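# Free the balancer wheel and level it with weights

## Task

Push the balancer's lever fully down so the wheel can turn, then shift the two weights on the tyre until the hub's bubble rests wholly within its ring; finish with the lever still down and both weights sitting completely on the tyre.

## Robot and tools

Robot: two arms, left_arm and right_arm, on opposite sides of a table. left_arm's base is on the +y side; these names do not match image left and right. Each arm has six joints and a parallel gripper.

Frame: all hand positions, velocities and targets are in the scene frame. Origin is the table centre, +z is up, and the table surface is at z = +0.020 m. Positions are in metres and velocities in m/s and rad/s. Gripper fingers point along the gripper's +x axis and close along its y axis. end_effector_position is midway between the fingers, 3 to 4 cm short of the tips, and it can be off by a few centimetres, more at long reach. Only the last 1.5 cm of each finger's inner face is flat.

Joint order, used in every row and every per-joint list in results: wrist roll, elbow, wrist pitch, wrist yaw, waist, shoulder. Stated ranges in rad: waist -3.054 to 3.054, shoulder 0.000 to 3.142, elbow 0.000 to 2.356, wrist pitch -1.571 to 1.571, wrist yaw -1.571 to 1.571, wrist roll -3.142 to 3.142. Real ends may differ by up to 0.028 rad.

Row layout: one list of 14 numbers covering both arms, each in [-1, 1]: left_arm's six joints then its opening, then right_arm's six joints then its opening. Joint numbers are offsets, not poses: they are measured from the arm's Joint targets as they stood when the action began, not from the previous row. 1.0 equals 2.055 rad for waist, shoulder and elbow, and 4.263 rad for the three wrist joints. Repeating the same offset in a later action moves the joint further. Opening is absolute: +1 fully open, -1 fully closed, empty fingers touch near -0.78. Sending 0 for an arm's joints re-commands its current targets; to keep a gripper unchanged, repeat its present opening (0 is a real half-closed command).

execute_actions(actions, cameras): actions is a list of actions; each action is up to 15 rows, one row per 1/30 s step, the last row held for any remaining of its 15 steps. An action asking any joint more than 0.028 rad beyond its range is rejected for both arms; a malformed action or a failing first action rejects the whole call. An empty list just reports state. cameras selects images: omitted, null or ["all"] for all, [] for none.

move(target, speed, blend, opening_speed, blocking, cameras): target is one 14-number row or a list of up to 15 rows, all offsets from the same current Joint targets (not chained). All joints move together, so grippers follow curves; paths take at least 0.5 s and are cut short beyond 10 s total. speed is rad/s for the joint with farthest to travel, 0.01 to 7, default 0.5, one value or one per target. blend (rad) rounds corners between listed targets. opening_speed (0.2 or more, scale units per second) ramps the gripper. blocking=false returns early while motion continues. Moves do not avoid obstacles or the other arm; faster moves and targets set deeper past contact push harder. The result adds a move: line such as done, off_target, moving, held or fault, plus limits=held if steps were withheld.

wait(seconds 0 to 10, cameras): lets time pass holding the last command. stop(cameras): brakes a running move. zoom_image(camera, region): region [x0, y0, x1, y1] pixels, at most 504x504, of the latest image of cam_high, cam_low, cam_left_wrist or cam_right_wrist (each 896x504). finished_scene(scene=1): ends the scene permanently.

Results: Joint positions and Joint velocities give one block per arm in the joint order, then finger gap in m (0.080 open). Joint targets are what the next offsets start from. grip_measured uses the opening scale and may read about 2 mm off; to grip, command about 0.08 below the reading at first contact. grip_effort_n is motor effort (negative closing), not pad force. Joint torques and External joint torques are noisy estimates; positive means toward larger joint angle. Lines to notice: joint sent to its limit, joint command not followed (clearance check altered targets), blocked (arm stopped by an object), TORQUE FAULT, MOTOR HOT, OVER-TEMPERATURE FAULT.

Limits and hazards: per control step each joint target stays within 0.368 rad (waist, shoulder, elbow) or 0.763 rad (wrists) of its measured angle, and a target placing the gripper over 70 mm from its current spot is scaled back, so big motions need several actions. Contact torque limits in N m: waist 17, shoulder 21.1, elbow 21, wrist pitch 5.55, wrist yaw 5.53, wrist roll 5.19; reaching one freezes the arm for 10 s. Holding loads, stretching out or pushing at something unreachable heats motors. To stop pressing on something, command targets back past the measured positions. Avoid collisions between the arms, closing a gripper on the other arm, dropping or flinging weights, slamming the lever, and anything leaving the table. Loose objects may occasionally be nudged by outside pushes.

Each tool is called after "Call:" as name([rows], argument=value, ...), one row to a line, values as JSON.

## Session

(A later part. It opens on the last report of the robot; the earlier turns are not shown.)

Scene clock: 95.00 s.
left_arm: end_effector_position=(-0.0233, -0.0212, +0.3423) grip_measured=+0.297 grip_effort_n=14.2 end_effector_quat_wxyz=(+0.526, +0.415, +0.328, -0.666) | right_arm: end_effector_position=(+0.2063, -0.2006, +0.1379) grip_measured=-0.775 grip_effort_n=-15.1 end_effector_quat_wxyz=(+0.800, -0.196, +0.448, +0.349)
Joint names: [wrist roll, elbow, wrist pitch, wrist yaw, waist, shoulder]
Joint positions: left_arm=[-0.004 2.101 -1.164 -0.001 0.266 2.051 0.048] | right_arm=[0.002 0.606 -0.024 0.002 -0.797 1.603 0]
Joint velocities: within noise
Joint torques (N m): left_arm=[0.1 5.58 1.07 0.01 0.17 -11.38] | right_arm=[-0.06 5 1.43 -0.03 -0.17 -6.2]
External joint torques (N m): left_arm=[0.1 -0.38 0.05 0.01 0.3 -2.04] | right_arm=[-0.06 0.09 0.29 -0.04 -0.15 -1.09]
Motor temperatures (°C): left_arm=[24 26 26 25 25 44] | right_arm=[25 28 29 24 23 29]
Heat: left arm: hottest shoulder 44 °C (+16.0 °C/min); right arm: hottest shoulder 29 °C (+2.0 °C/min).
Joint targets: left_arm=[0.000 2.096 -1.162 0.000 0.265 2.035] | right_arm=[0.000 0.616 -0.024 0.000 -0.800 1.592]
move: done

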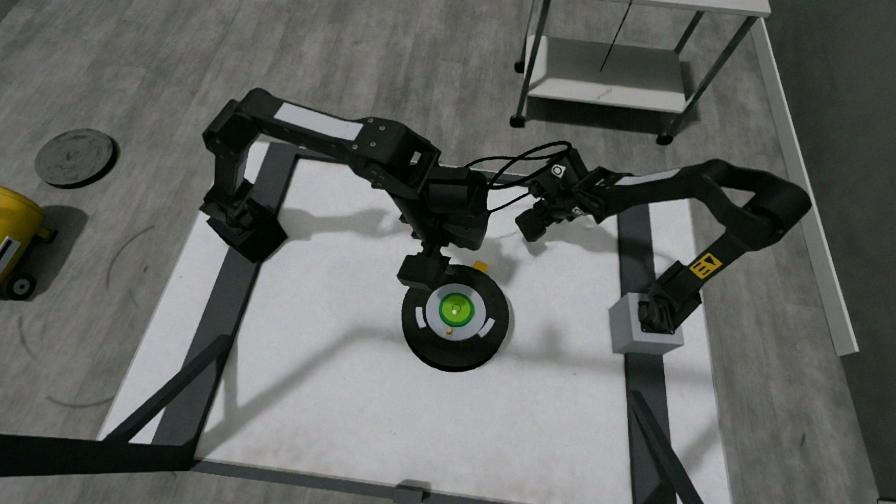

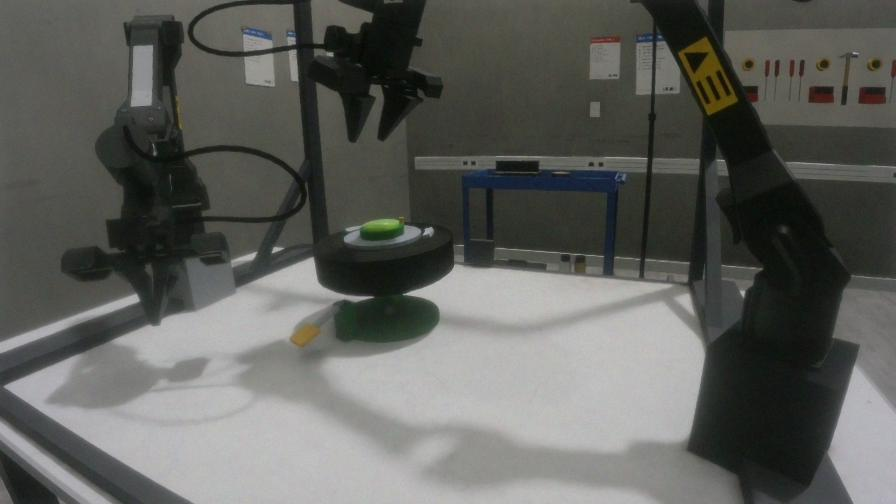

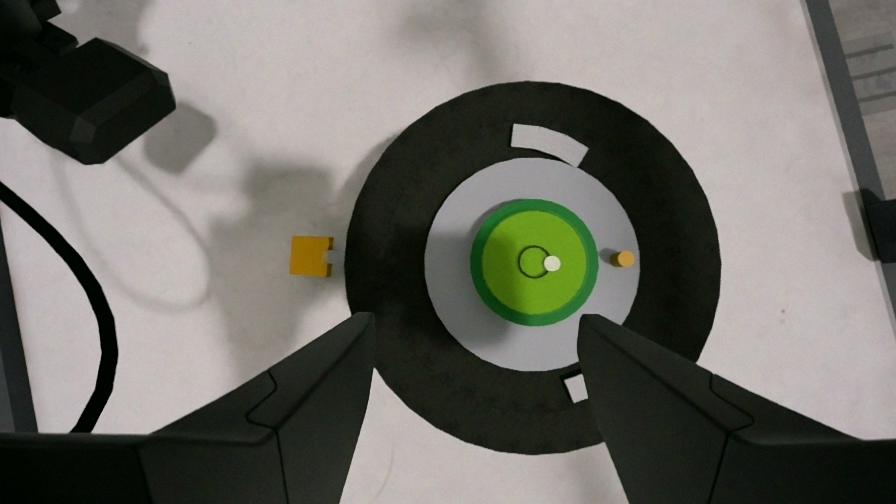

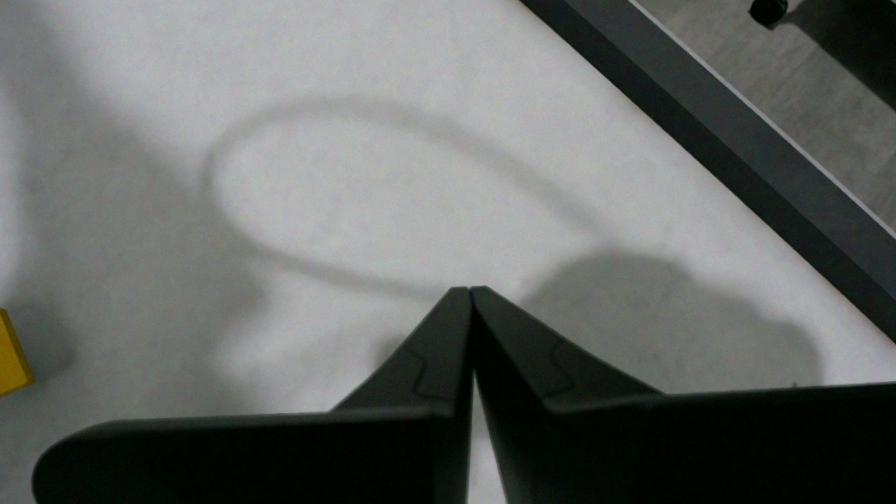

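Call:
move(target=[-0.1643,-0.0126,-0.0275, 0, -0.0788, 0.1246, 0.45, 0,0,0,0,0,0,-1], speed=1, cameras=["cam_left_wrist"])

Scene clock: 98.03 s.
left_arm: end_effector_position=(-0.0904, +0.0190, +0.2212) grip_measured=+0.447 grip_effort_n=14.7 end_effector_quat_wxyz=(+0.575, +0.392, +0.561, -0.448) | right_arm: end_effector_position=(+0.2063, -0.2006, +0.1379) grip_measured=-0.775 grip_effort_n=-15.1 end_effector_quat_wxyz=(+0.800, -0.196, +0.448, +0.349)
Joint names: [wrist roll, elbow, wrist pitch, wrist yaw, waist, shoulder]
Joint positions: left_arm=[-0.698 2.073 -1.278 -0.001 0.103 2.284 0.055] | right_arm=[0.002 0.606 -0.024 0.002 -0.797 1.603 0]
Joint velocities: within noise
Joint torques (N m): left_arm=[-0.12 5.48 0.19 -0.01 0 -10.05] | right_arm=[-0.05 5 1.43 -0.03 -0.17 -6.18]
External joint torques (N m): left_arm=[-0.12 -0.11 -0.25 0.02 0.03 0.36] | right_arm=[-0.05 0.1 0.3 -0.02 -0.17 -1.05]
Motor temperatures (°C): left_arm=[24 26 26 25 25 44] | right_arm=[25 28 29 24 23 29]
Heat: left arm: hottest shoulder 44 °C (+15.2 °C/min); right arm: hottest shoulder 29 °C (+2.0 °C/min).
Joint targets: left_arm=[-0.701 2.070 -1.279 0.000 0.104 2.291] | right_arm=[0.000 0.616 -0.024 0.000 -0.800 1.592]
move: done
Images, in order (width x height): cam_left_wrist 896x504.

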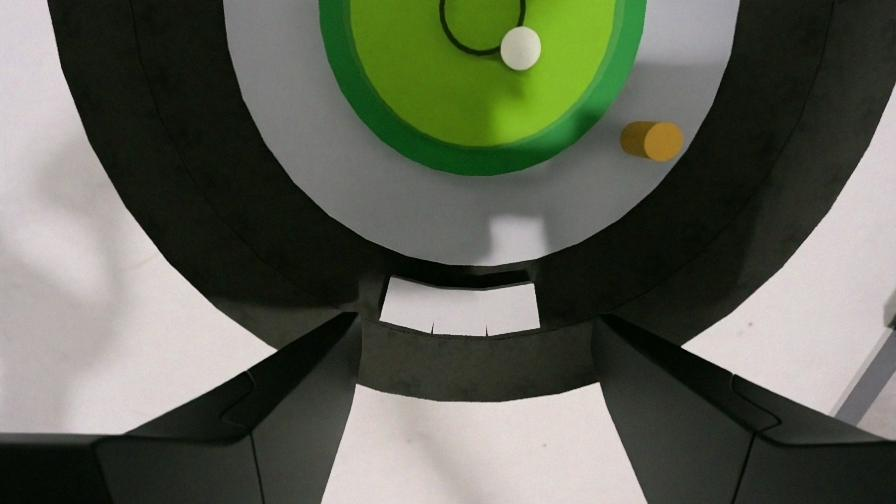

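Call:
move([
  [0.0106,-0.0536,0.0162, 0, -0.0024, -0.02, 0.45, 0,0,0,0,0,0,-1],
  [0.0106,-0.0754,0.0279, 0, -0.0024, -0.0174, 0.45, 0,0,0,0,0,0,-1],
], speed=[0.3,0.12], cameras=["cam_left_wrist"])

Scene clock: 100.77 s.
left_arm: end_effector_position=(-0.0880, +0.0278, +0.1939) grip_measured=+0.447 grip_effort_n=13.7 end_effector_quat_wxyz=(+0.566, +0.409, +0.553, -0.455) | right_arm: end_effector_position=(+0.2063, -0.2006, +0.1379) grip_measured=-0.775 grip_effort_n=-15.1 end_effector_quat_wxyz=(+0.800, -0.196, +0.448, +0.349)
Joint names: [wrist roll, elbow, wrist pitch, wrist yaw, waist, shoulder]
Joint positions: left_arm=[-0.658 1.925 -1.169 -0.001 0.101 2.26 0.055] | right_arm=[0.002 0.606 -0.024 0.002 -0.797 1.603 0]
Joint velocities: within noise
Joint torques (N m): left_arm=[0.05 4.55 0.95 0.01 -0.29 -11.09] | right_arm=[-0.07 5 1.43 -0.01 -0.19 -6.21]
External joint torques (N m): left_arm=[0.05 -1.02 0.52 0.04 -0.29 -0.87] | right_arm=[-0.07 0.09 0.3 -0.02 -0.18 -1.09]
Motor temperatures (°C): left_arm=[24 26 26 25 25 44] | right_arm=[25 29 29 24 23 29]
Heat: left arm: hottest shoulder 44 °C (+15.1 °C/min); right arm: hottest shoulder 29 °C (+2.0 °C/min).
Joint targets: left_arm=[-0.656 1.915 -1.160 0.000 0.099 2.256] | right_arm=[0.000 0.616 -0.024 0.000 -0.800 1.592]
move: done
Images, in order (width x height): cam_left_wrist 896x504.

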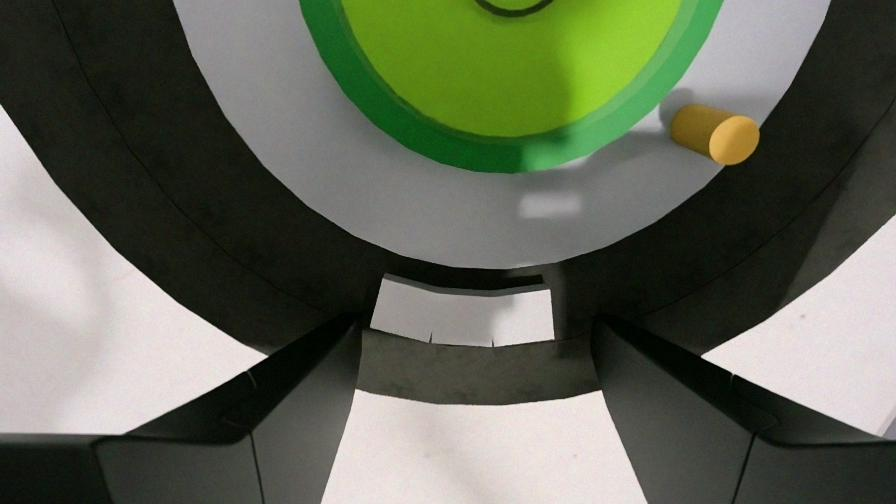

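Call:
move(target=[0.012,0,0, 0, 0, 0, 0, 0,0,0,0,0,0,-1], opening_speed=0.5, cameras=["cam_left_wrist"])

Scene clock: 102.03 s.
left_arm: end_effector_position=(-0.0871, +0.0303, +0.1941) grip_measured=+0.056 grip_effort_n=-83.5 end_effector_quat_wxyz=(+0.555, +0.426, +0.543, -0.465) | right_arm: end_effector_position=(+0.2063, -0.2006, +0.1379) grip_measured=-0.775 grip_effort_n=-15.1 end_effector_quat_wxyz=(+0.800, -0.196, +0.448, +0.349)
Joint names: [wrist roll, elbow, wrist pitch, wrist yaw, waist, shoulder]
Joint positions: left_arm=[-0.61 1.92 -1.177 -0.001 0.1 2.256 0.038] | right_arm=[0.002 0.606 -0.024 0.002 -0.797 1.603 0]
Joint velocities: within noise
Joint torques (N m): left_arm=[0.17 5.11 1.57 -0.02 -0.15 -10.69] | right_arm=[-0.05 5.03 1.43 -0.02 -0.17 -6.21]
External joint torques (N m): left_arm=[0.17 -0.48 1.14 0.01 -0.09 -0.47] | right_arm=[-0.05 0.22 0.33 -0.02 -0.19 -1.18]
Motor temperatures (°C): left_arm=[24 26 26 25 25 45] | right_arm=[25 29 29 24 23 29]
Heat: left arm: hottest shoulder 45 °C (+16.3 °C/min); right arm: hottest shoulder 29 °C (+2.0 °C/min).
Joint targets: left_arm=[-0.604 1.915 -1.160 0.000 0.099 2.255] | right_arm=[0.000 0.616 -0.024 0.000 -0.800 1.592]
move: done
Images, in order (width x height): cam_left_wrist 896x504.

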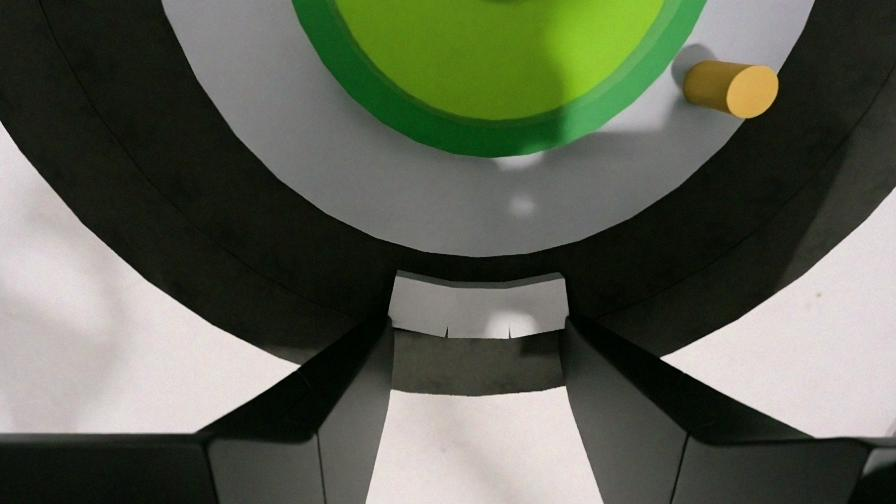

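Call:
move([
  [0,0.0254,-0.0137, 0, 0, -0.0029, 0, 0,0,0,0,0,0,-1],
  [-0.0413,0.0299,-0.0144, 0, -0.0102, 0, 0, 0,0,0,0,0,0,-1],
], speed=[0.25,0.3], cameras=["cam_left_wrist"])

Call:
move(target=[0,-0.0265,0.014, 0, 0, 0.0025, 0, 0,0,0,0,0,0,-1], speed=0.12, cameras=["cam_left_wrist"])

Scene clock: 104.80 s.
left_arm: end_effector_position=(-0.0959, +0.0330, +0.2053) grip_measured=+0.056 grip_effort_n=-83.5 end_effector_quat_wxyz=(+0.584, +0.383, +0.576, -0.424) | right_arm: end_effector_position=(+0.2063, -0.2006, +0.1379) grip_measured=-0.775 grip_effort_n=-15.1 end_effector_quat_wxyz=(+0.800, -0.196, +0.448, +0.349)
Joint names: [wrist roll, elbow, wrist pitch, wrist yaw, waist, shoulder]
Joint positions: left_arm=[-0.777 1.965 -1.22 -0.001 0.08 2.256 0.038] | right_arm=[0.002 0.606 -0.024 0.002 -0.797 1.603 0]
Joint velocities: within noise
Joint torques (N m): left_arm=[-0.13 7.08 0.15 -0.02 -0.17 -10.72] | right_arm=[-0.07 5.01 1.43 -0.02 -0.13 -6.13]
External joint torques (N m): left_arm=[-0.13 1.54 -0.25 0.02 -0.15 -0.57] | right_arm=[-0.07 0.1 0.29 -0.03 -0.12 -1.02]
Motor temperatures (°C): left_arm=[24 26 26 25 25 45] | right_arm=[25 29 29 24 23 29]
Heat: left arm: hottest shoulder 45 °C (+15.1 °C/min); right arm: hottest shoulder 29 °C (+2.0 °C/min).
Joint targets: left_arm=[-0.780 1.976 -1.221 0.000 0.078 2.255] | right_arm=[0.000 0.616 -0.024 0.000 -0.800 1.592]
move: done
Images, in order (width x height): cam_left_wrist 896x504.

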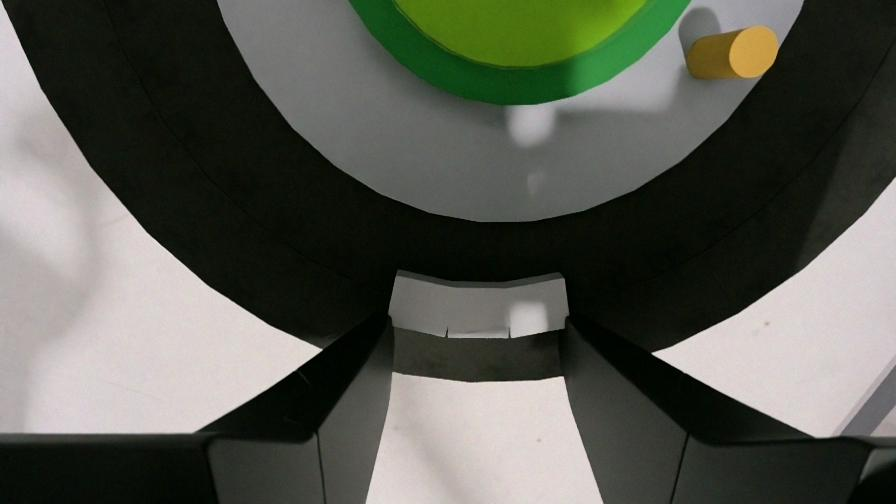

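Scene clock: 105.70 s.
left_arm: end_effector_position=(-0.0979, +0.0299, +0.1963) grip_measured=+0.056 grip_effort_n=-83.5 end_effector_quat_wxyz=(+0.585, +0.377, +0.574, -0.431) | right_arm: end_effector_position=(+0.2063, -0.2006, +0.1379) grip_measured=-0.775 grip_effort_n=-14.7 end_effector_quat_wxyz=(+0.800, -0.196, +0.448, +0.349)
Joint names: [wrist roll, elbow, wrist pitch, wrist yaw, waist, shoulder]
Joint positions: left_arm=[-0.778 1.928 -1.163 -0.001 0.079 2.256 0.038] | right_arm=[0.002 0.606 -0.024 0.002 -0.797 1.603 0]
Joint velocities: within noise
Joint torques (N m): left_arm=[-0.09 5.04 0.4 -0.02 -0.09 -10.16] | right_arm=[-0.06 5 1.45 -0.03 -0.19 -6.17]
External joint torques (N m): left_arm=[-0.09 -0.61 -0.05 0.02 -0.16 0.16] | right_arm=[-0.06 0.11 0.33 -0.03 -0.19 -1.07]
Motor temperatures (°C): left_arm=[24 26 26 25 25 45] | right_arm=[25 29 29 24 23 29]
Heat: left arm: hottest shoulder 45 °C (+15.1 °C/min); right arm: hottest shoulder 29 °C (+2.0 °C/min).
Joint targets: left_arm=[-0.780 1.922 -1.161 0.000 0.078 2.261] | right_arm=[0.000 0.616 -0.024 0.000 -0.800 1.592]
move: done
Images, in order (width x height): cam_left_wrist 896x504.

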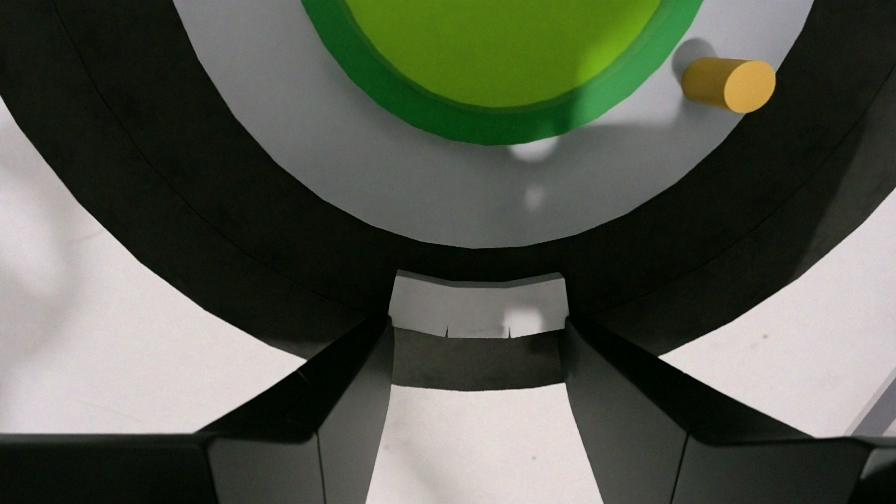

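Call:
move([
  [0,0.0265,-0.0142, 0, 0, -0.0029, 0, 0,0,0,0,0,0,-1],
  [-0.0611,0.07,-0.0227, 0, -0.0122, 0.023, 0, 0,0,0,0,0,0,-1],
], speed=[0.2,0.3], cameras=["cam_left_wrist"])

Call:
move(target=[0,-0.0306,0.0153, 0, 0, 0.0011, 0, 0,0,0,0,0,0,-1], speed=0.12, cameras=["cam_left_wrist","cam_low"])

Call:
zoom_image(camera="cam_low", region=[305, 125, 505, 300])

Scene clock: 109.60 s.
left_arm: end_effector_position=(-0.1110, +0.0279, +0.2113) grip_measured=+0.056 grip_effort_n=-83.5 end_effector_quat_wxyz=(+0.625, +0.308, +0.622, -0.358) | right_arm: end_effector_position=(+0.2063, -0.2006, +0.1379) grip_measured=-0.775 grip_effort_n=-14.7 end_effector_quat_wxyz=(+0.800, -0.196, +0.448, +0.349)
Joint names: [wrist roll, elbow, wrist pitch, wrist yaw, waist, shoulder]
Joint positions: left_arm=[-1.038 2.054 -1.257 -0.001 0.055 2.296 0.038] | right_arm=[0.002 0.606 -0.024 0.002 -0.797 1.603 0]
Joint velocities: within noise
Joint torques (N m): left_arm=[-0.17 7.25 0.14 -0.01 -0.26 -9.43] | right_arm=[-0.06 5.04 1.42 -0.02 -0.19 -6.13]
External joint torques (N m): left_arm=[-0.17 1.64 -0.27 0.04 -0.28 1.1] | right_arm=[-0.06 0.19 0.31 -0.02 -0.19 -1.05]
Motor temperatures (°C): left_arm=[24 27 26 25 25 46] | right_arm=[25 29 29 24 23 29]
Heat: left arm: hottest shoulder 46 °C (+15.1 °C/min); right arm: hottest shoulder 29 °C (+2.0 °C/min).
Joint targets: left_arm=[-1.041 2.065 -1.258 0.000 0.052 2.308] | right_arm=[0.000 0.616 -0.024 0.000 -0.800 1.592]
move: done
Images, in order (width x height): cam_left_wrist 896x504.

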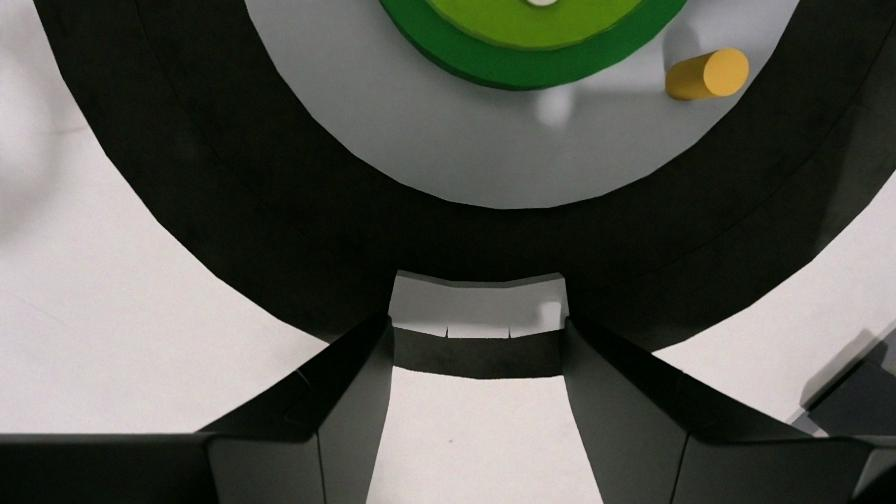

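Scene clock: 110.53 s.
left_arm: end_effector_position=(-0.1129, +0.0252, +0.1989) grip_measured=+0.056 grip_effort_n=-83.5 end_effector_quat_wxyz=(+0.625, +0.303, +0.621, -0.363) | right_arm: end_effector_position=(+0.2063, -0.2006, +0.1379) grip_measured=-0.775 grip_effort_n=-15.1 end_effector_quat_wxyz=(+0.800, -0.196, +0.448, +0.349)
Joint names: [wrist roll, elbow, wrist pitch, wrist yaw, waist, shoulder]
Joint positions: left_arm=[-1.038 2.009 -1.195 -0.001 0.054 2.299 0.038] | right_arm=[0.002 0.606 -0.024 0.002 -0.797 1.603 0]
Joint velocities: within noise
Joint torques (N m): left_arm=[-0.14 5.09 0.37 0 -0.2 -9.7] | right_arm=[-0.05 5 1.43 -0.03 -0.19 -6.2]
External joint torques (N m): left_arm=[-0.15 -0.54 -0.07 0.05 -0.29 0.8] | right_arm=[-0.05 0.11 0.3 -0.02 -0.21 -1.11]
Motor temperatures (°C): left_arm=[24 27 26 25 25 46] | right_arm=[25 29 29 24 23 29]
Heat: left arm: hottest shoulder 46 °C (+14.1 °C/min); right arm: hottest shoulder 29 °C (+2.0 °C/min).
Joint targets: left_arm=[-1.041 2.003 -1.193 0.000 0.052 2.310] | right_arm=[0.000 0.616 -0.024 0.000 -0.800 1.592]
move: done
Images, in order (width x height): cam_low 896x504, cam_left_wrist 896x504.

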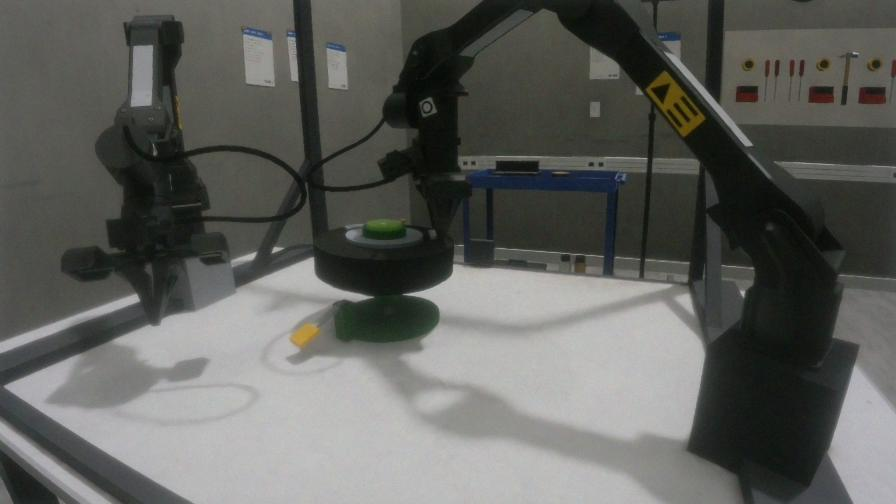

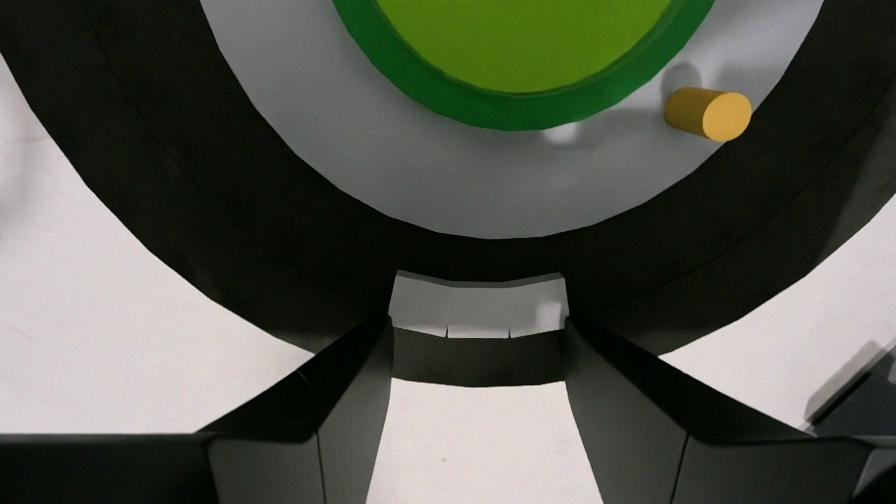

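Scaled by 2.520 from the camera's 896x504 image, which has a finer 1280x720 frame.

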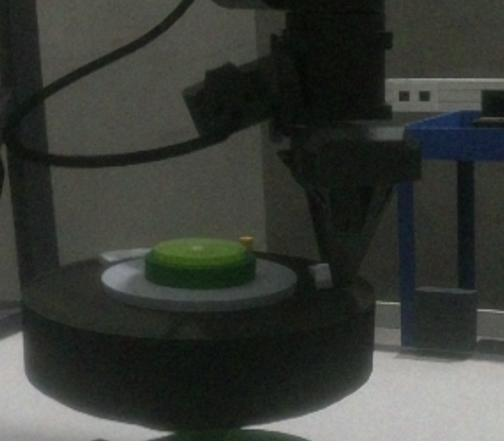

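Call:
move([
  [0,-0.0045,0.0023, 0, 0, 0, 0, 0,0,0,0,0,0,-1],
  [0,-0.0045,0.0023, 0, 0, 0, 0.3, 0,0,0,0,0,0,-1],
  [0,0.018,-0.0085, 0, 0, 0, 0.3, 0,0,0,0,0,0,-1],
  [0,0.0487,-0.0211, 0, 0, 0, 0.3, 0,0,0,0,0,0,-1],
  [0.2442,0.0453,0.0075, 0, 0.1036, -0.1338, 0.2, 0,0,0,0,0,0,-1],
], speed=[0.15,0.2,0.15,0.4,1.2], opening_speed=0.5)

Call:
zoom_image(camera="cam_left_wrist", region=[320, 40, 720, 440])

Call:
zoom_image(camera="cam_high", region=[390, 235, 530, 385])

Scene clock: 115.67 s.
left_arm: end_effector_position=(-0.0230, -0.0201, +0.3397) grip_measured=+0.203 grip_effort_n=-18.4 end_effector_quat_wxyz=(+0.525, +0.417, +0.330, -0.665) | right_arm: end_effector_position=(+0.2063, -0.2006, +0.1379) grip_measured=-0.775 grip_effort_n=-15.1 end_effector_quat_wxyz=(+0.800, -0.196, +0.448, +0.349)
Joint names: [wrist roll, elbow, wrist pitch, wrist yaw, waist, shoulder]
Joint positions: left_arm=[-0.003 2.092 -1.164 -0.001 0.266 2.05 0.044] | right_arm=[0.002 0.606 -0.024 0.002 -0.797 1.603 0]
Joint velocities: within noise
Joint torques (N m): left_arm=[0.06 6.7 1.05 0.04 0.08 -11.33] | right_arm=[-0.06 5.02 1.43 -0.03 -0.17 -6.18]
External joint torques (N m): left_arm=[0.06 0.67 0.05 0.04 0.14 -1.84] | right_arm=[-0.07 0.2 0.32 -0.03 -0.14 -1.13]
Motor temperatures (°C): left_arm=[24 27 26 25 25 45] | right_arm=[25 29 29 24 23 29]
Heat: left arm: hottest shoulder 45 °C (+11.1 °C/min); right arm: hottest shoulder 29 °C (+1.0 °C/min).
Joint targets: left_arm=[0.000 2.096 -1.161 0.000 0.266 2.035] | right_arm=[0.000 0.616 -0.024 0.000 -0.800 1.592]
move: done

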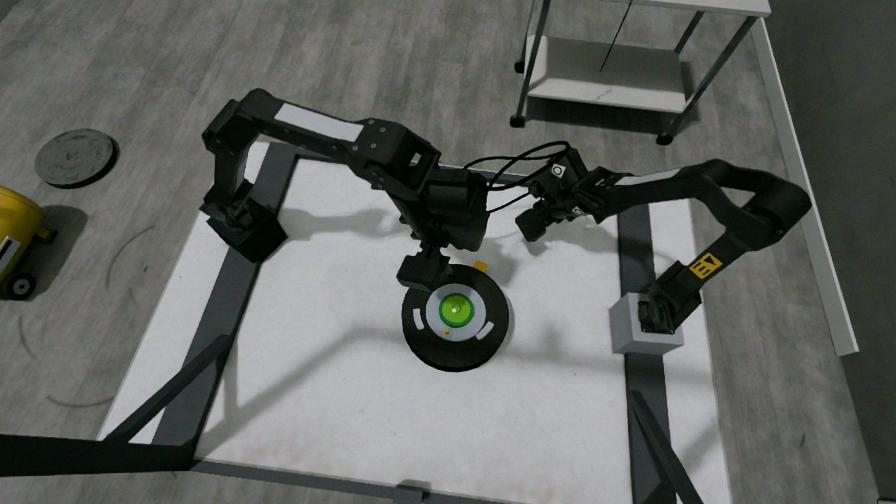

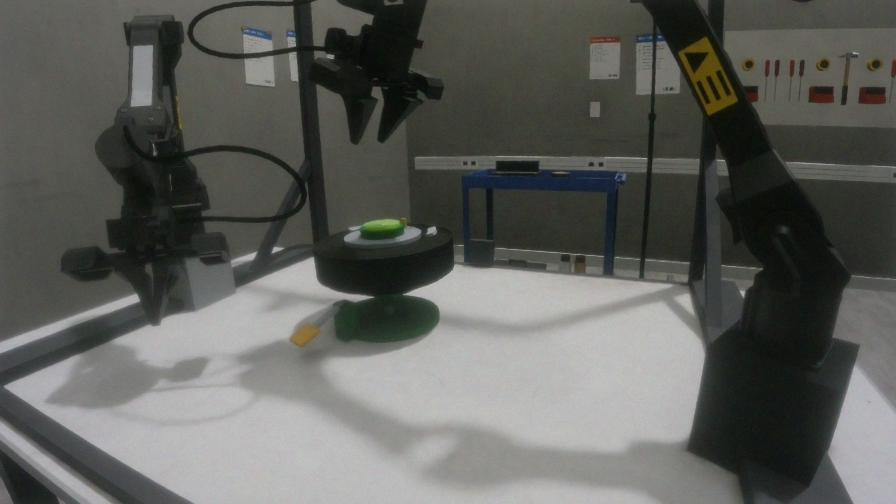

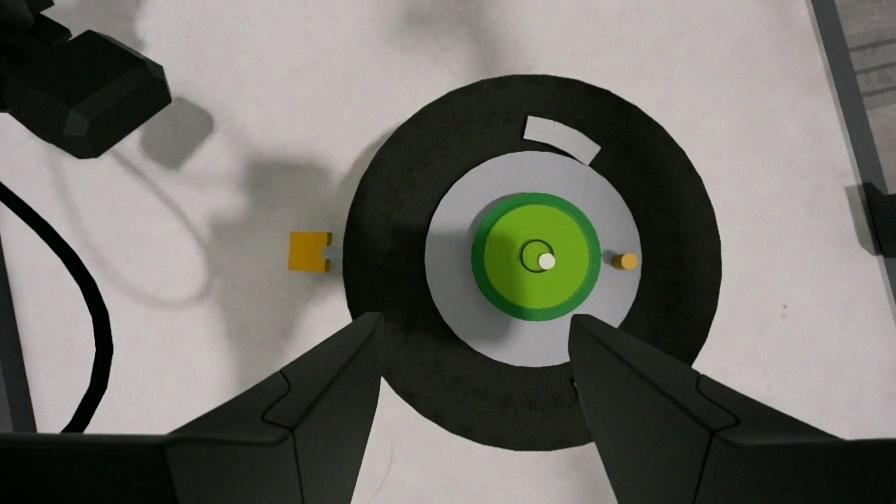

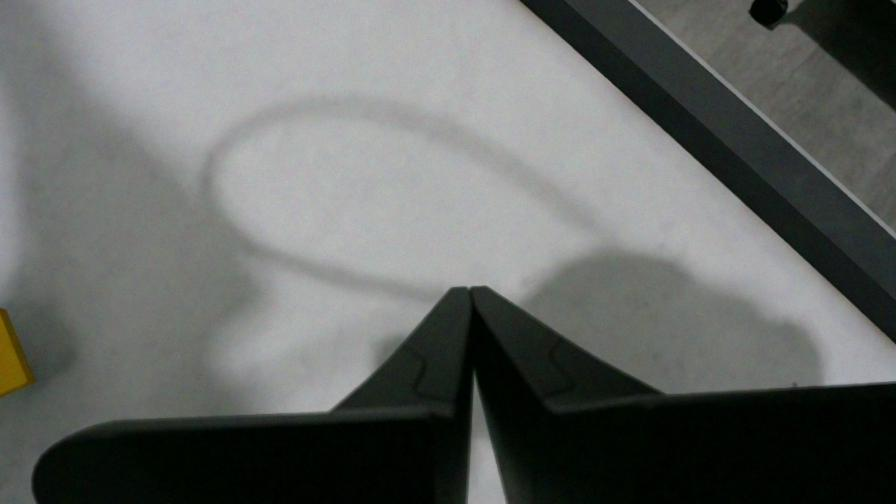

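Scaled by 1.260 from the camera's 896x504 image, which has a finer 1280x720 frame.

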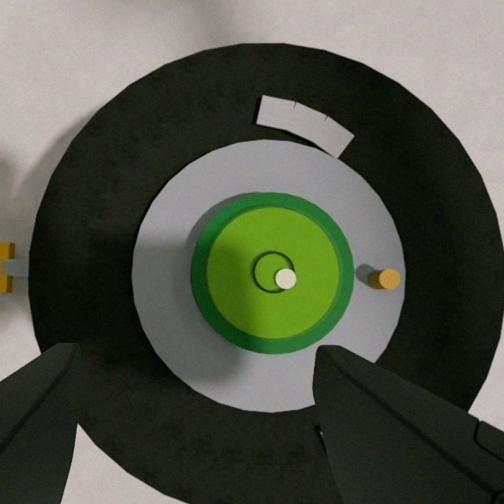

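Scaled by 3.360 from the camera's 896x504 image, which has a finer 1280x720 frame.

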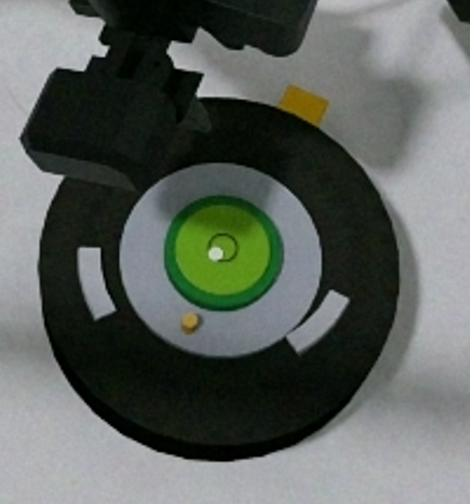

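Call:
move(target=[0.034,0.0876,0.0418, 0, -0.0467, 0.1985, 0.45, 0,0,0,0,0,0,-1], speed=0.8, cameras=["cam_left_wrist","cam_low"])

Scene clock: 118.43 s.
left_arm: end_effector_position=(-0.0938, -0.0846, +0.2191) grip_measured=+0.447 grip_effort_n=14.7 end_effector_quat_wxyz=(+0.453, +0.479, +0.268, -0.702) | right_arm: end_effector_position=(+0.2063, -0.2006, +0.1379) grip_measured=-0.775 grip_effort_n=-14.7 end_effector_quat_wxyz=(+0.800, -0.196, +0.448, +0.349)
Joint names: [wrist roll, elbow, wrist pitch, wrist yaw, waist, shoulder]
Joint positions: left_arm=[0.142 2.265 -0.985 -0.001 0.17 2.439 0.055] | right_arm=[0.002 0.606 -0.024 0.002 -0.797 1.603 0]
Joint velocities: within noise
Joint torques (N m): left_arm=[0.08 7.66 0.92 0.03 -0.07 -11.61] | right_arm=[-0.05 4.99 1.44 -0.03 -0.16 -6.2]
External joint torques (N m): left_arm=[0.09 1.59 -0.04 0.02 -0.07 0.02] | right_arm=[-0.06 0.21 0.35 -0.03 -0.15 -1.15]
Motor temperatures (°C): left_arm=[24 27 26 25 24 46] | right_arm=[25 29 29 24 23 29]
Heat: left arm: hottest shoulder 46 °C (+10.1 °C/min); right arm: hottest shoulder 29 °C (+1.0 °C/min).
Joint targets: left_arm=[0.145 2.276 -0.983 0.000 0.170 2.443] | right_arm=[0.000 0.616 -0.024 0.000 -0.800 1.592]
move: done
Images, in order (width x height): cam_low 896x504, cam_left_wrist 896x504.

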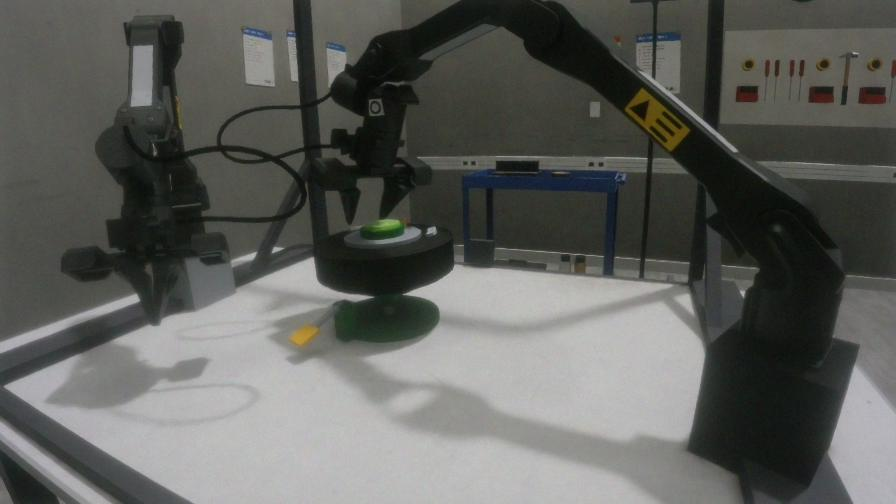

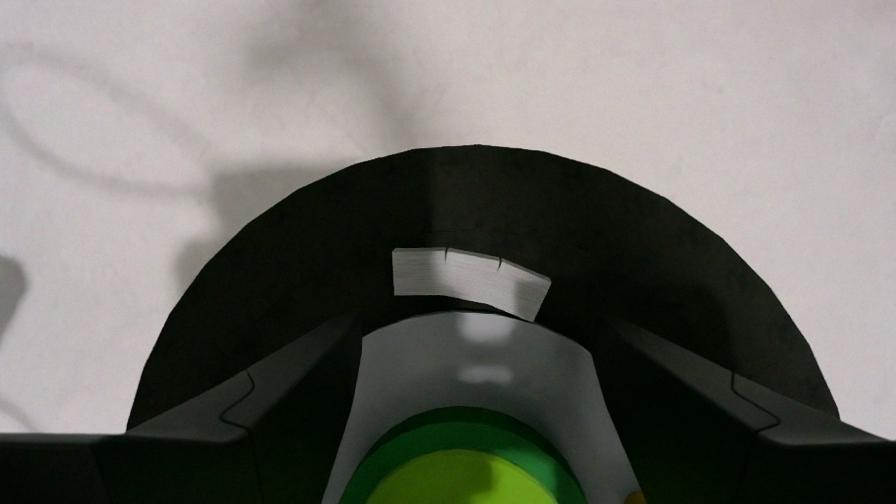

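Call:
move([
  [0.0446,0,0, 0, 0, 0, 0.45, 0,0,0,0,0,0,-1],
  [0.0446,0.0133,0.0053, 0, 0.0012, 0.0244, 0.45, 0,0,0,0,0,0,-1],
], speed=[0.4,0.08], cameras=["cam_left_wrist","cam_low"])

Scene clock: 121.23 s.
left_arm: end_effector_position=(-0.0969, -0.0927, +0.2079) grip_measured=+0.447 grip_effort_n=14.7 end_effector_quat_wxyz=(+0.407, +0.518, +0.198, -0.726) | right_arm: end_effector_position=(+0.2063, -0.2006, +0.1379) grip_measured=-0.775 grip_effort_n=-15.1 end_effector_quat_wxyz=(+0.800, -0.196, +0.448, +0.349)
Joint names: [wrist roll, elbow, wrist pitch, wrist yaw, waist, shoulder]
Joint positions: left_arm=[0.332 2.291 -0.962 -0.001 0.169 2.48 0.055] | right_arm=[0.002 0.606 -0.024 0.002 -0.797 1.603 0]
Joint velocities: within noise
Joint torques (N m): left_arm=[0.11 7.9 0.93 0.03 0.27 -10.88] | right_arm=[-0.06 4.99 1.43 -0.03 -0.19 -6.22]
External joint torques (N m): left_arm=[0.11 1.75 -0.04 0.02 0.29 1.04] | right_arm=[-0.06 0.19 0.34 -0.02 -0.25 -1.14]
Motor temperatures (°C): left_arm=[24 27 26 25 24 45] | right_arm=[25 29 29 24 23 29]
Heat: left arm: hottest shoulder 45 °C (+8.1 °C/min); right arm: hottest shoulder 29 °C (+1.0 °C/min).
Joint targets: left_arm=[0.335 2.303 -0.960 -0.001 0.172 2.493] | right_arm=[0.000 0.616 -0.024 0.000 -0.800 1.592]
move: done
Images, in order (width x height): cam_low 896x504, cam_left_wrist 896x504.

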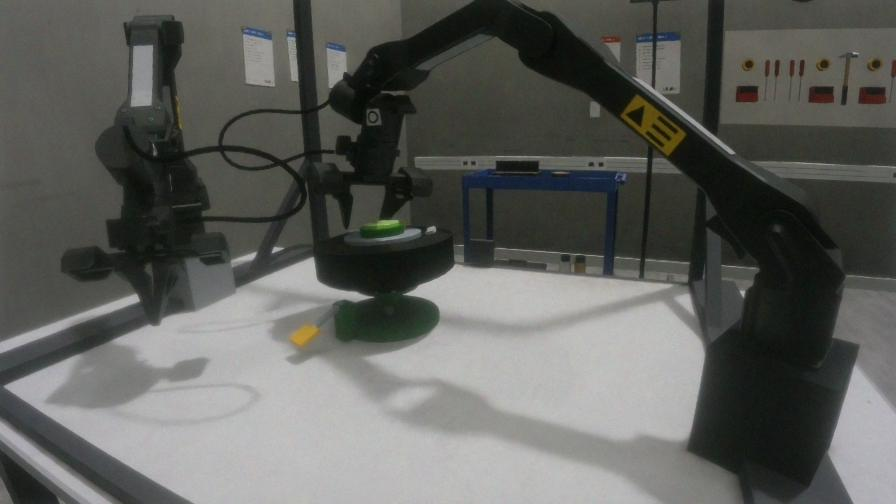

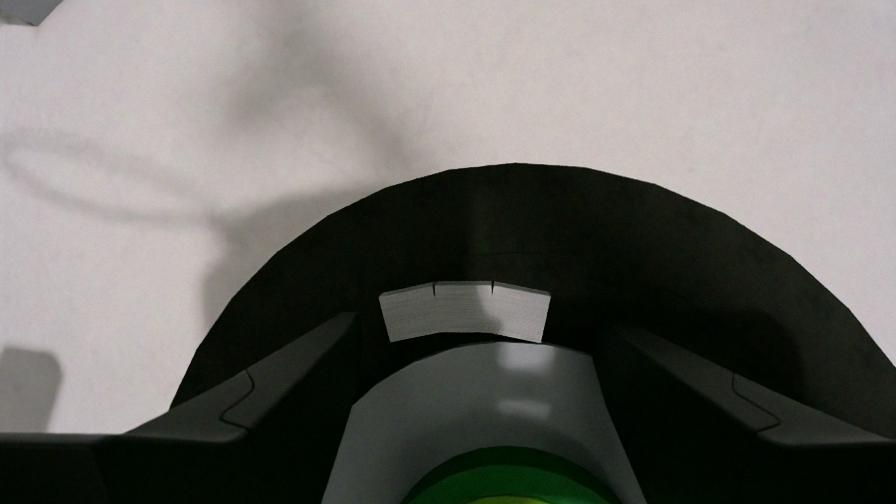

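Call:
move([
  [0,0.0105,0.0019, 0, 0.002, 0.0145, 0.45, 0,0,0,0,0,0,-1],
], speed=[0.08], cameras=["cam_left_wrist","cam_low"])

Call:
zoom_image(camera="cam_low", region=[305, 125, 505, 300])

Scene clock: 122.50 s.
left_arm: end_effector_position=(-0.0971, -0.0980, +0.2018) grip_measured=+0.447 grip_effort_n=14.7 end_effector_quat_wxyz=(+0.409, +0.516, +0.197, -0.726) | right_arm: end_effector_position=(+0.2063, -0.2006, +0.1379) grip_measured=-0.775 grip_effort_n=-15.1 end_effector_quat_wxyz=(+0.800, -0.196, +0.448, +0.349)
Joint names: [wrist roll, elbow, wrist pitch, wrist yaw, waist, shoulder]
Joint positions: left_arm=[0.332 2.314 -0.954 -0.001 0.172 2.506 0.055] | right_arm=[0.002 0.606 -0.024 0.002 -0.797 1.603 0]
Joint velocities: within noise
Joint torques (N m): left_arm=[0.08 7.58 0.98 0.04 0.35 -10.6] | right_arm=[-0.07 4.97 1.43 -0.03 -0.13 -6.21]
External joint torques (N m): left_arm=[0.09 1.44 0.02 0.03 0.33 1.5] | right_arm=[-0.07 0.06 0.29 -0.04 -0.08 -1.09]
Motor temperatures (°C): left_arm=[24 27 26 25 24 45] | right_arm=[25 29 29 24 23 29]
Heat: left arm: hottest shoulder 45 °C (+8.1 °C/min); right arm: hottest shoulder 29 °C (+1.0 °C/min).
Joint targets: left_arm=[0.335 2.325 -0.952 -0.001 0.176 2.523] | right_arm=[0.000 0.616 -0.024 0.000 -0.800 1.592]
move: done
Images, in order (width x height): cam_low 896x504, cam_left_wrist 896x504.

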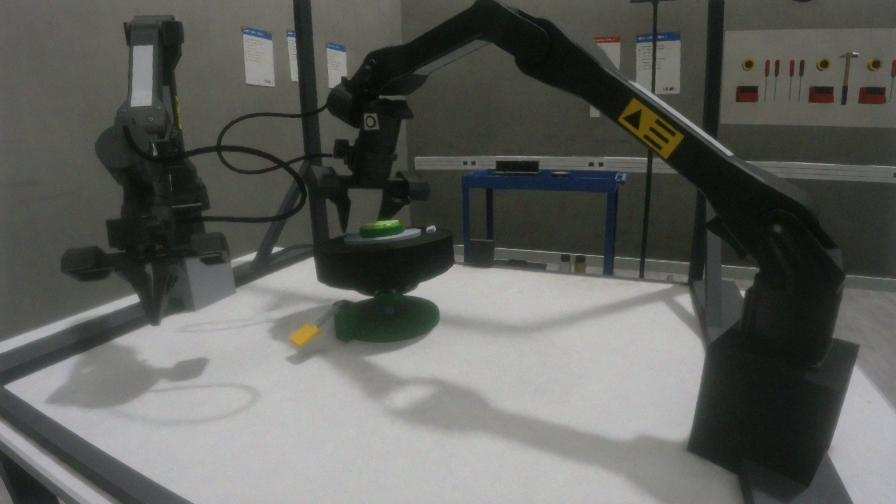

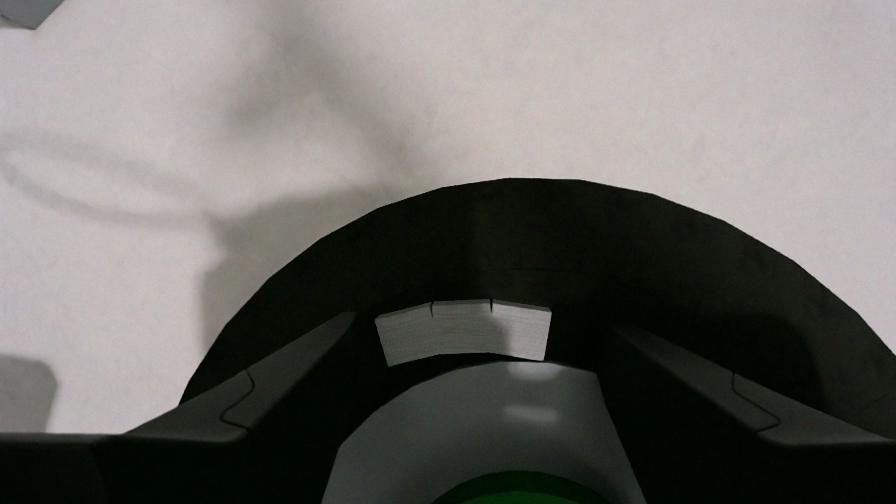

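Scaled by 2.520 from the camera's 896x504 image, which has a finer 1280x720 frame.

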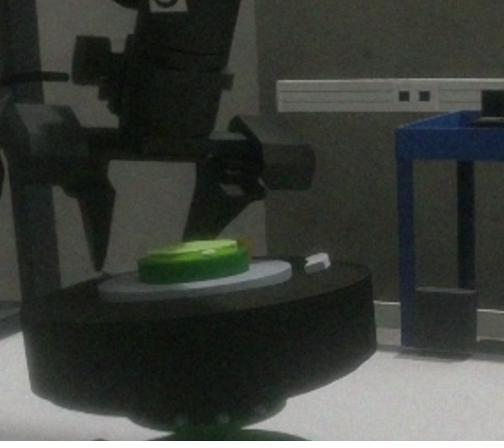

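Call:
move(target=[0,0,0, 0, 0.001, 0, 0, 0,0,0,0,0,0,-1], opening_speed=0.5, cameras=["cam_left_wrist"])

Scene clock: 124.00 s.
left_arm: end_effector_position=(-0.0970, -0.0989, +0.2018) grip_measured=+0.004 grip_effort_n=-18.4 end_effector_quat_wxyz=(+0.410, +0.515, +0.197, -0.727) | right_arm: end_effector_position=(+0.2063, -0.2006, +0.1379) grip_measured=-0.775 grip_effort_n=-15.6 end_effector_quat_wxyz=(+0.800, -0.196, +0.448, +0.349)
Joint names: [wrist roll, elbow, wrist pitch, wrist yaw, waist, shoulder]
Joint positions: left_arm=[0.332 2.316 -0.951 -0.001 0.173 2.507 0.035] | right_arm=[0.002 0.606 -0.024 0.002 -0.797 1.603 0]
Joint velocities: within noise
Joint torques (N m): left_arm=[0.08 7.53 0.75 0.05 0.39 -10.79] | right_arm=[-0.05 4.97 1.45 -0.01 -0.17 -6.19]
External joint torques (N m): left_arm=[0.09 1.43 -0.21 0.04 0.39 1.22] | right_arm=[-0.05 0.05 0.31 0 -0.19 -1.07]
Motor temperatures (°C): left_arm=[24 28 27 25 24 45] | right_arm=[25 29 29 24 23 29]
Heat: left arm: hottest shoulder 45 °C (+8.0 °C/min); right arm: hottest shoulder 29 °C (+1.0 °C/min).
Joint targets: left_arm=[0.335 2.325 -0.952 0.000 0.178 2.523] | right_arm=[0.000 0.616 -0.024 0.000 -0.800 1.592]
move: done
Images, in order (width x height): cam_left_wrist 896x504.

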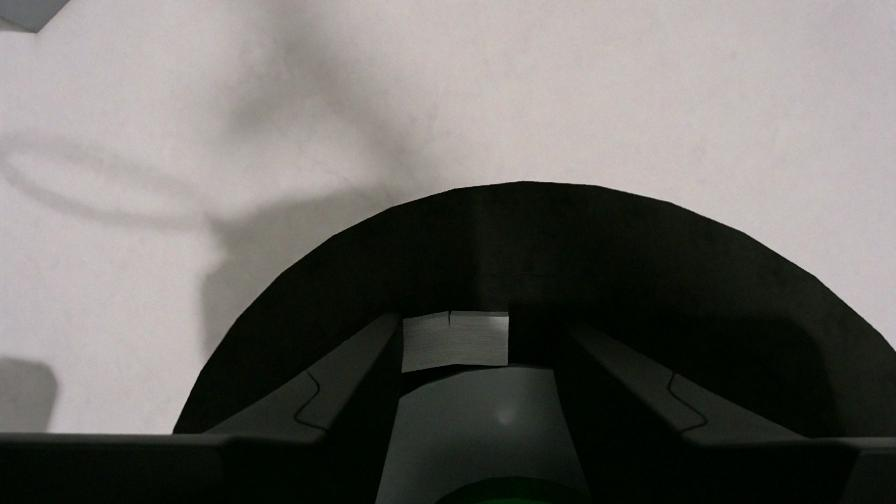

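Call:
move([
  [0,0,0, 0, 0, 0, 0.45, 0,0,0,0,0,0,-1],
  [0,-0.008,-0.003, 0, 0, -0.014, 0.45, 0,0,0,0,0,0,-1],
], opening_speed=0.8, speed=0.2, cameras=["cam_left_wrist"])

Scene clock: 125.90 s.
left_arm: end_effector_position=(-0.0956, -0.0976, +0.2011) grip_measured=+0.447 grip_effort_n=14.2 end_effector_quat_wxyz=(+0.408, +0.517, +0.200, -0.725) | right_arm: end_effector_position=(+0.2063, -0.2006, +0.1379) grip_measured=-0.775 grip_effort_n=-14.7 end_effector_quat_wxyz=(+0.800, -0.196, +0.448, +0.349)
Joint names: [wrist roll, elbow, wrist pitch, wrist yaw, waist, shoulder]
Joint positions: left_arm=[0.332 2.316 -0.96 0 0.175 2.507 0.055] | right_arm=[0.002 0.606 -0.024 0.002 -0.797 1.603 0]
Joint velocities: within noise
Joint torques (N m): left_arm=[0.12 5.48 0.36 -0.05 0.38 -13.95] | right_arm=[-0.05 4.95 1.42 -0.02 -0.16 -6.16]
External joint torques (N m): left_arm=[0.12 -0.59 -0.57 -0.06 0.3 -1.96] | right_arm=[-0.06 0.09 0.3 -0.02 -0.16 -1.04]
Motor temperatures (°C): left_arm=[24 28 27 25 24 45] | right_arm=[25 29 29 24 23 29]
Heat: left arm: hottest shoulder 45 °C (+8.0 °C/min); right arm: hottest shoulder 29 °C (+1.0 °C/min).
Joint targets: left_arm=[0.335 2.308 -0.965 -0.001 0.178 2.494] | right_arm=[0.000 0.616 -0.024 0.000 -0.800 1.592]
move: done
Images, in order (width x height): cam_left_wrist 896x504.

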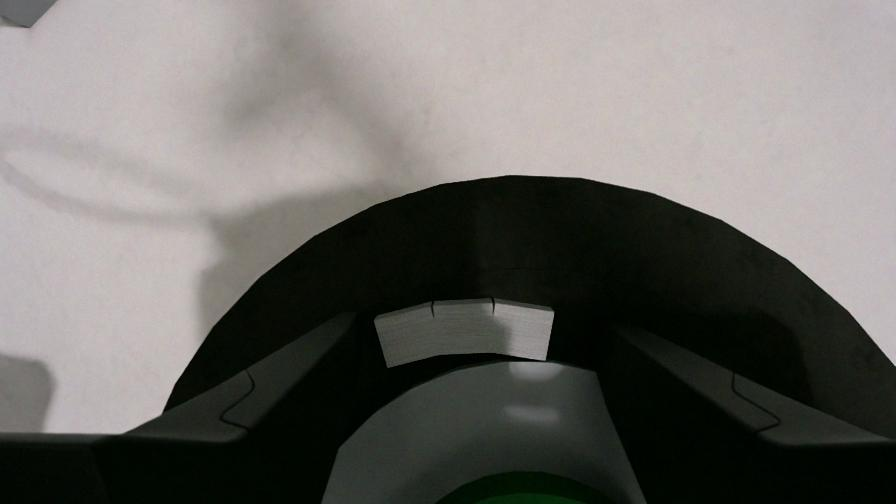

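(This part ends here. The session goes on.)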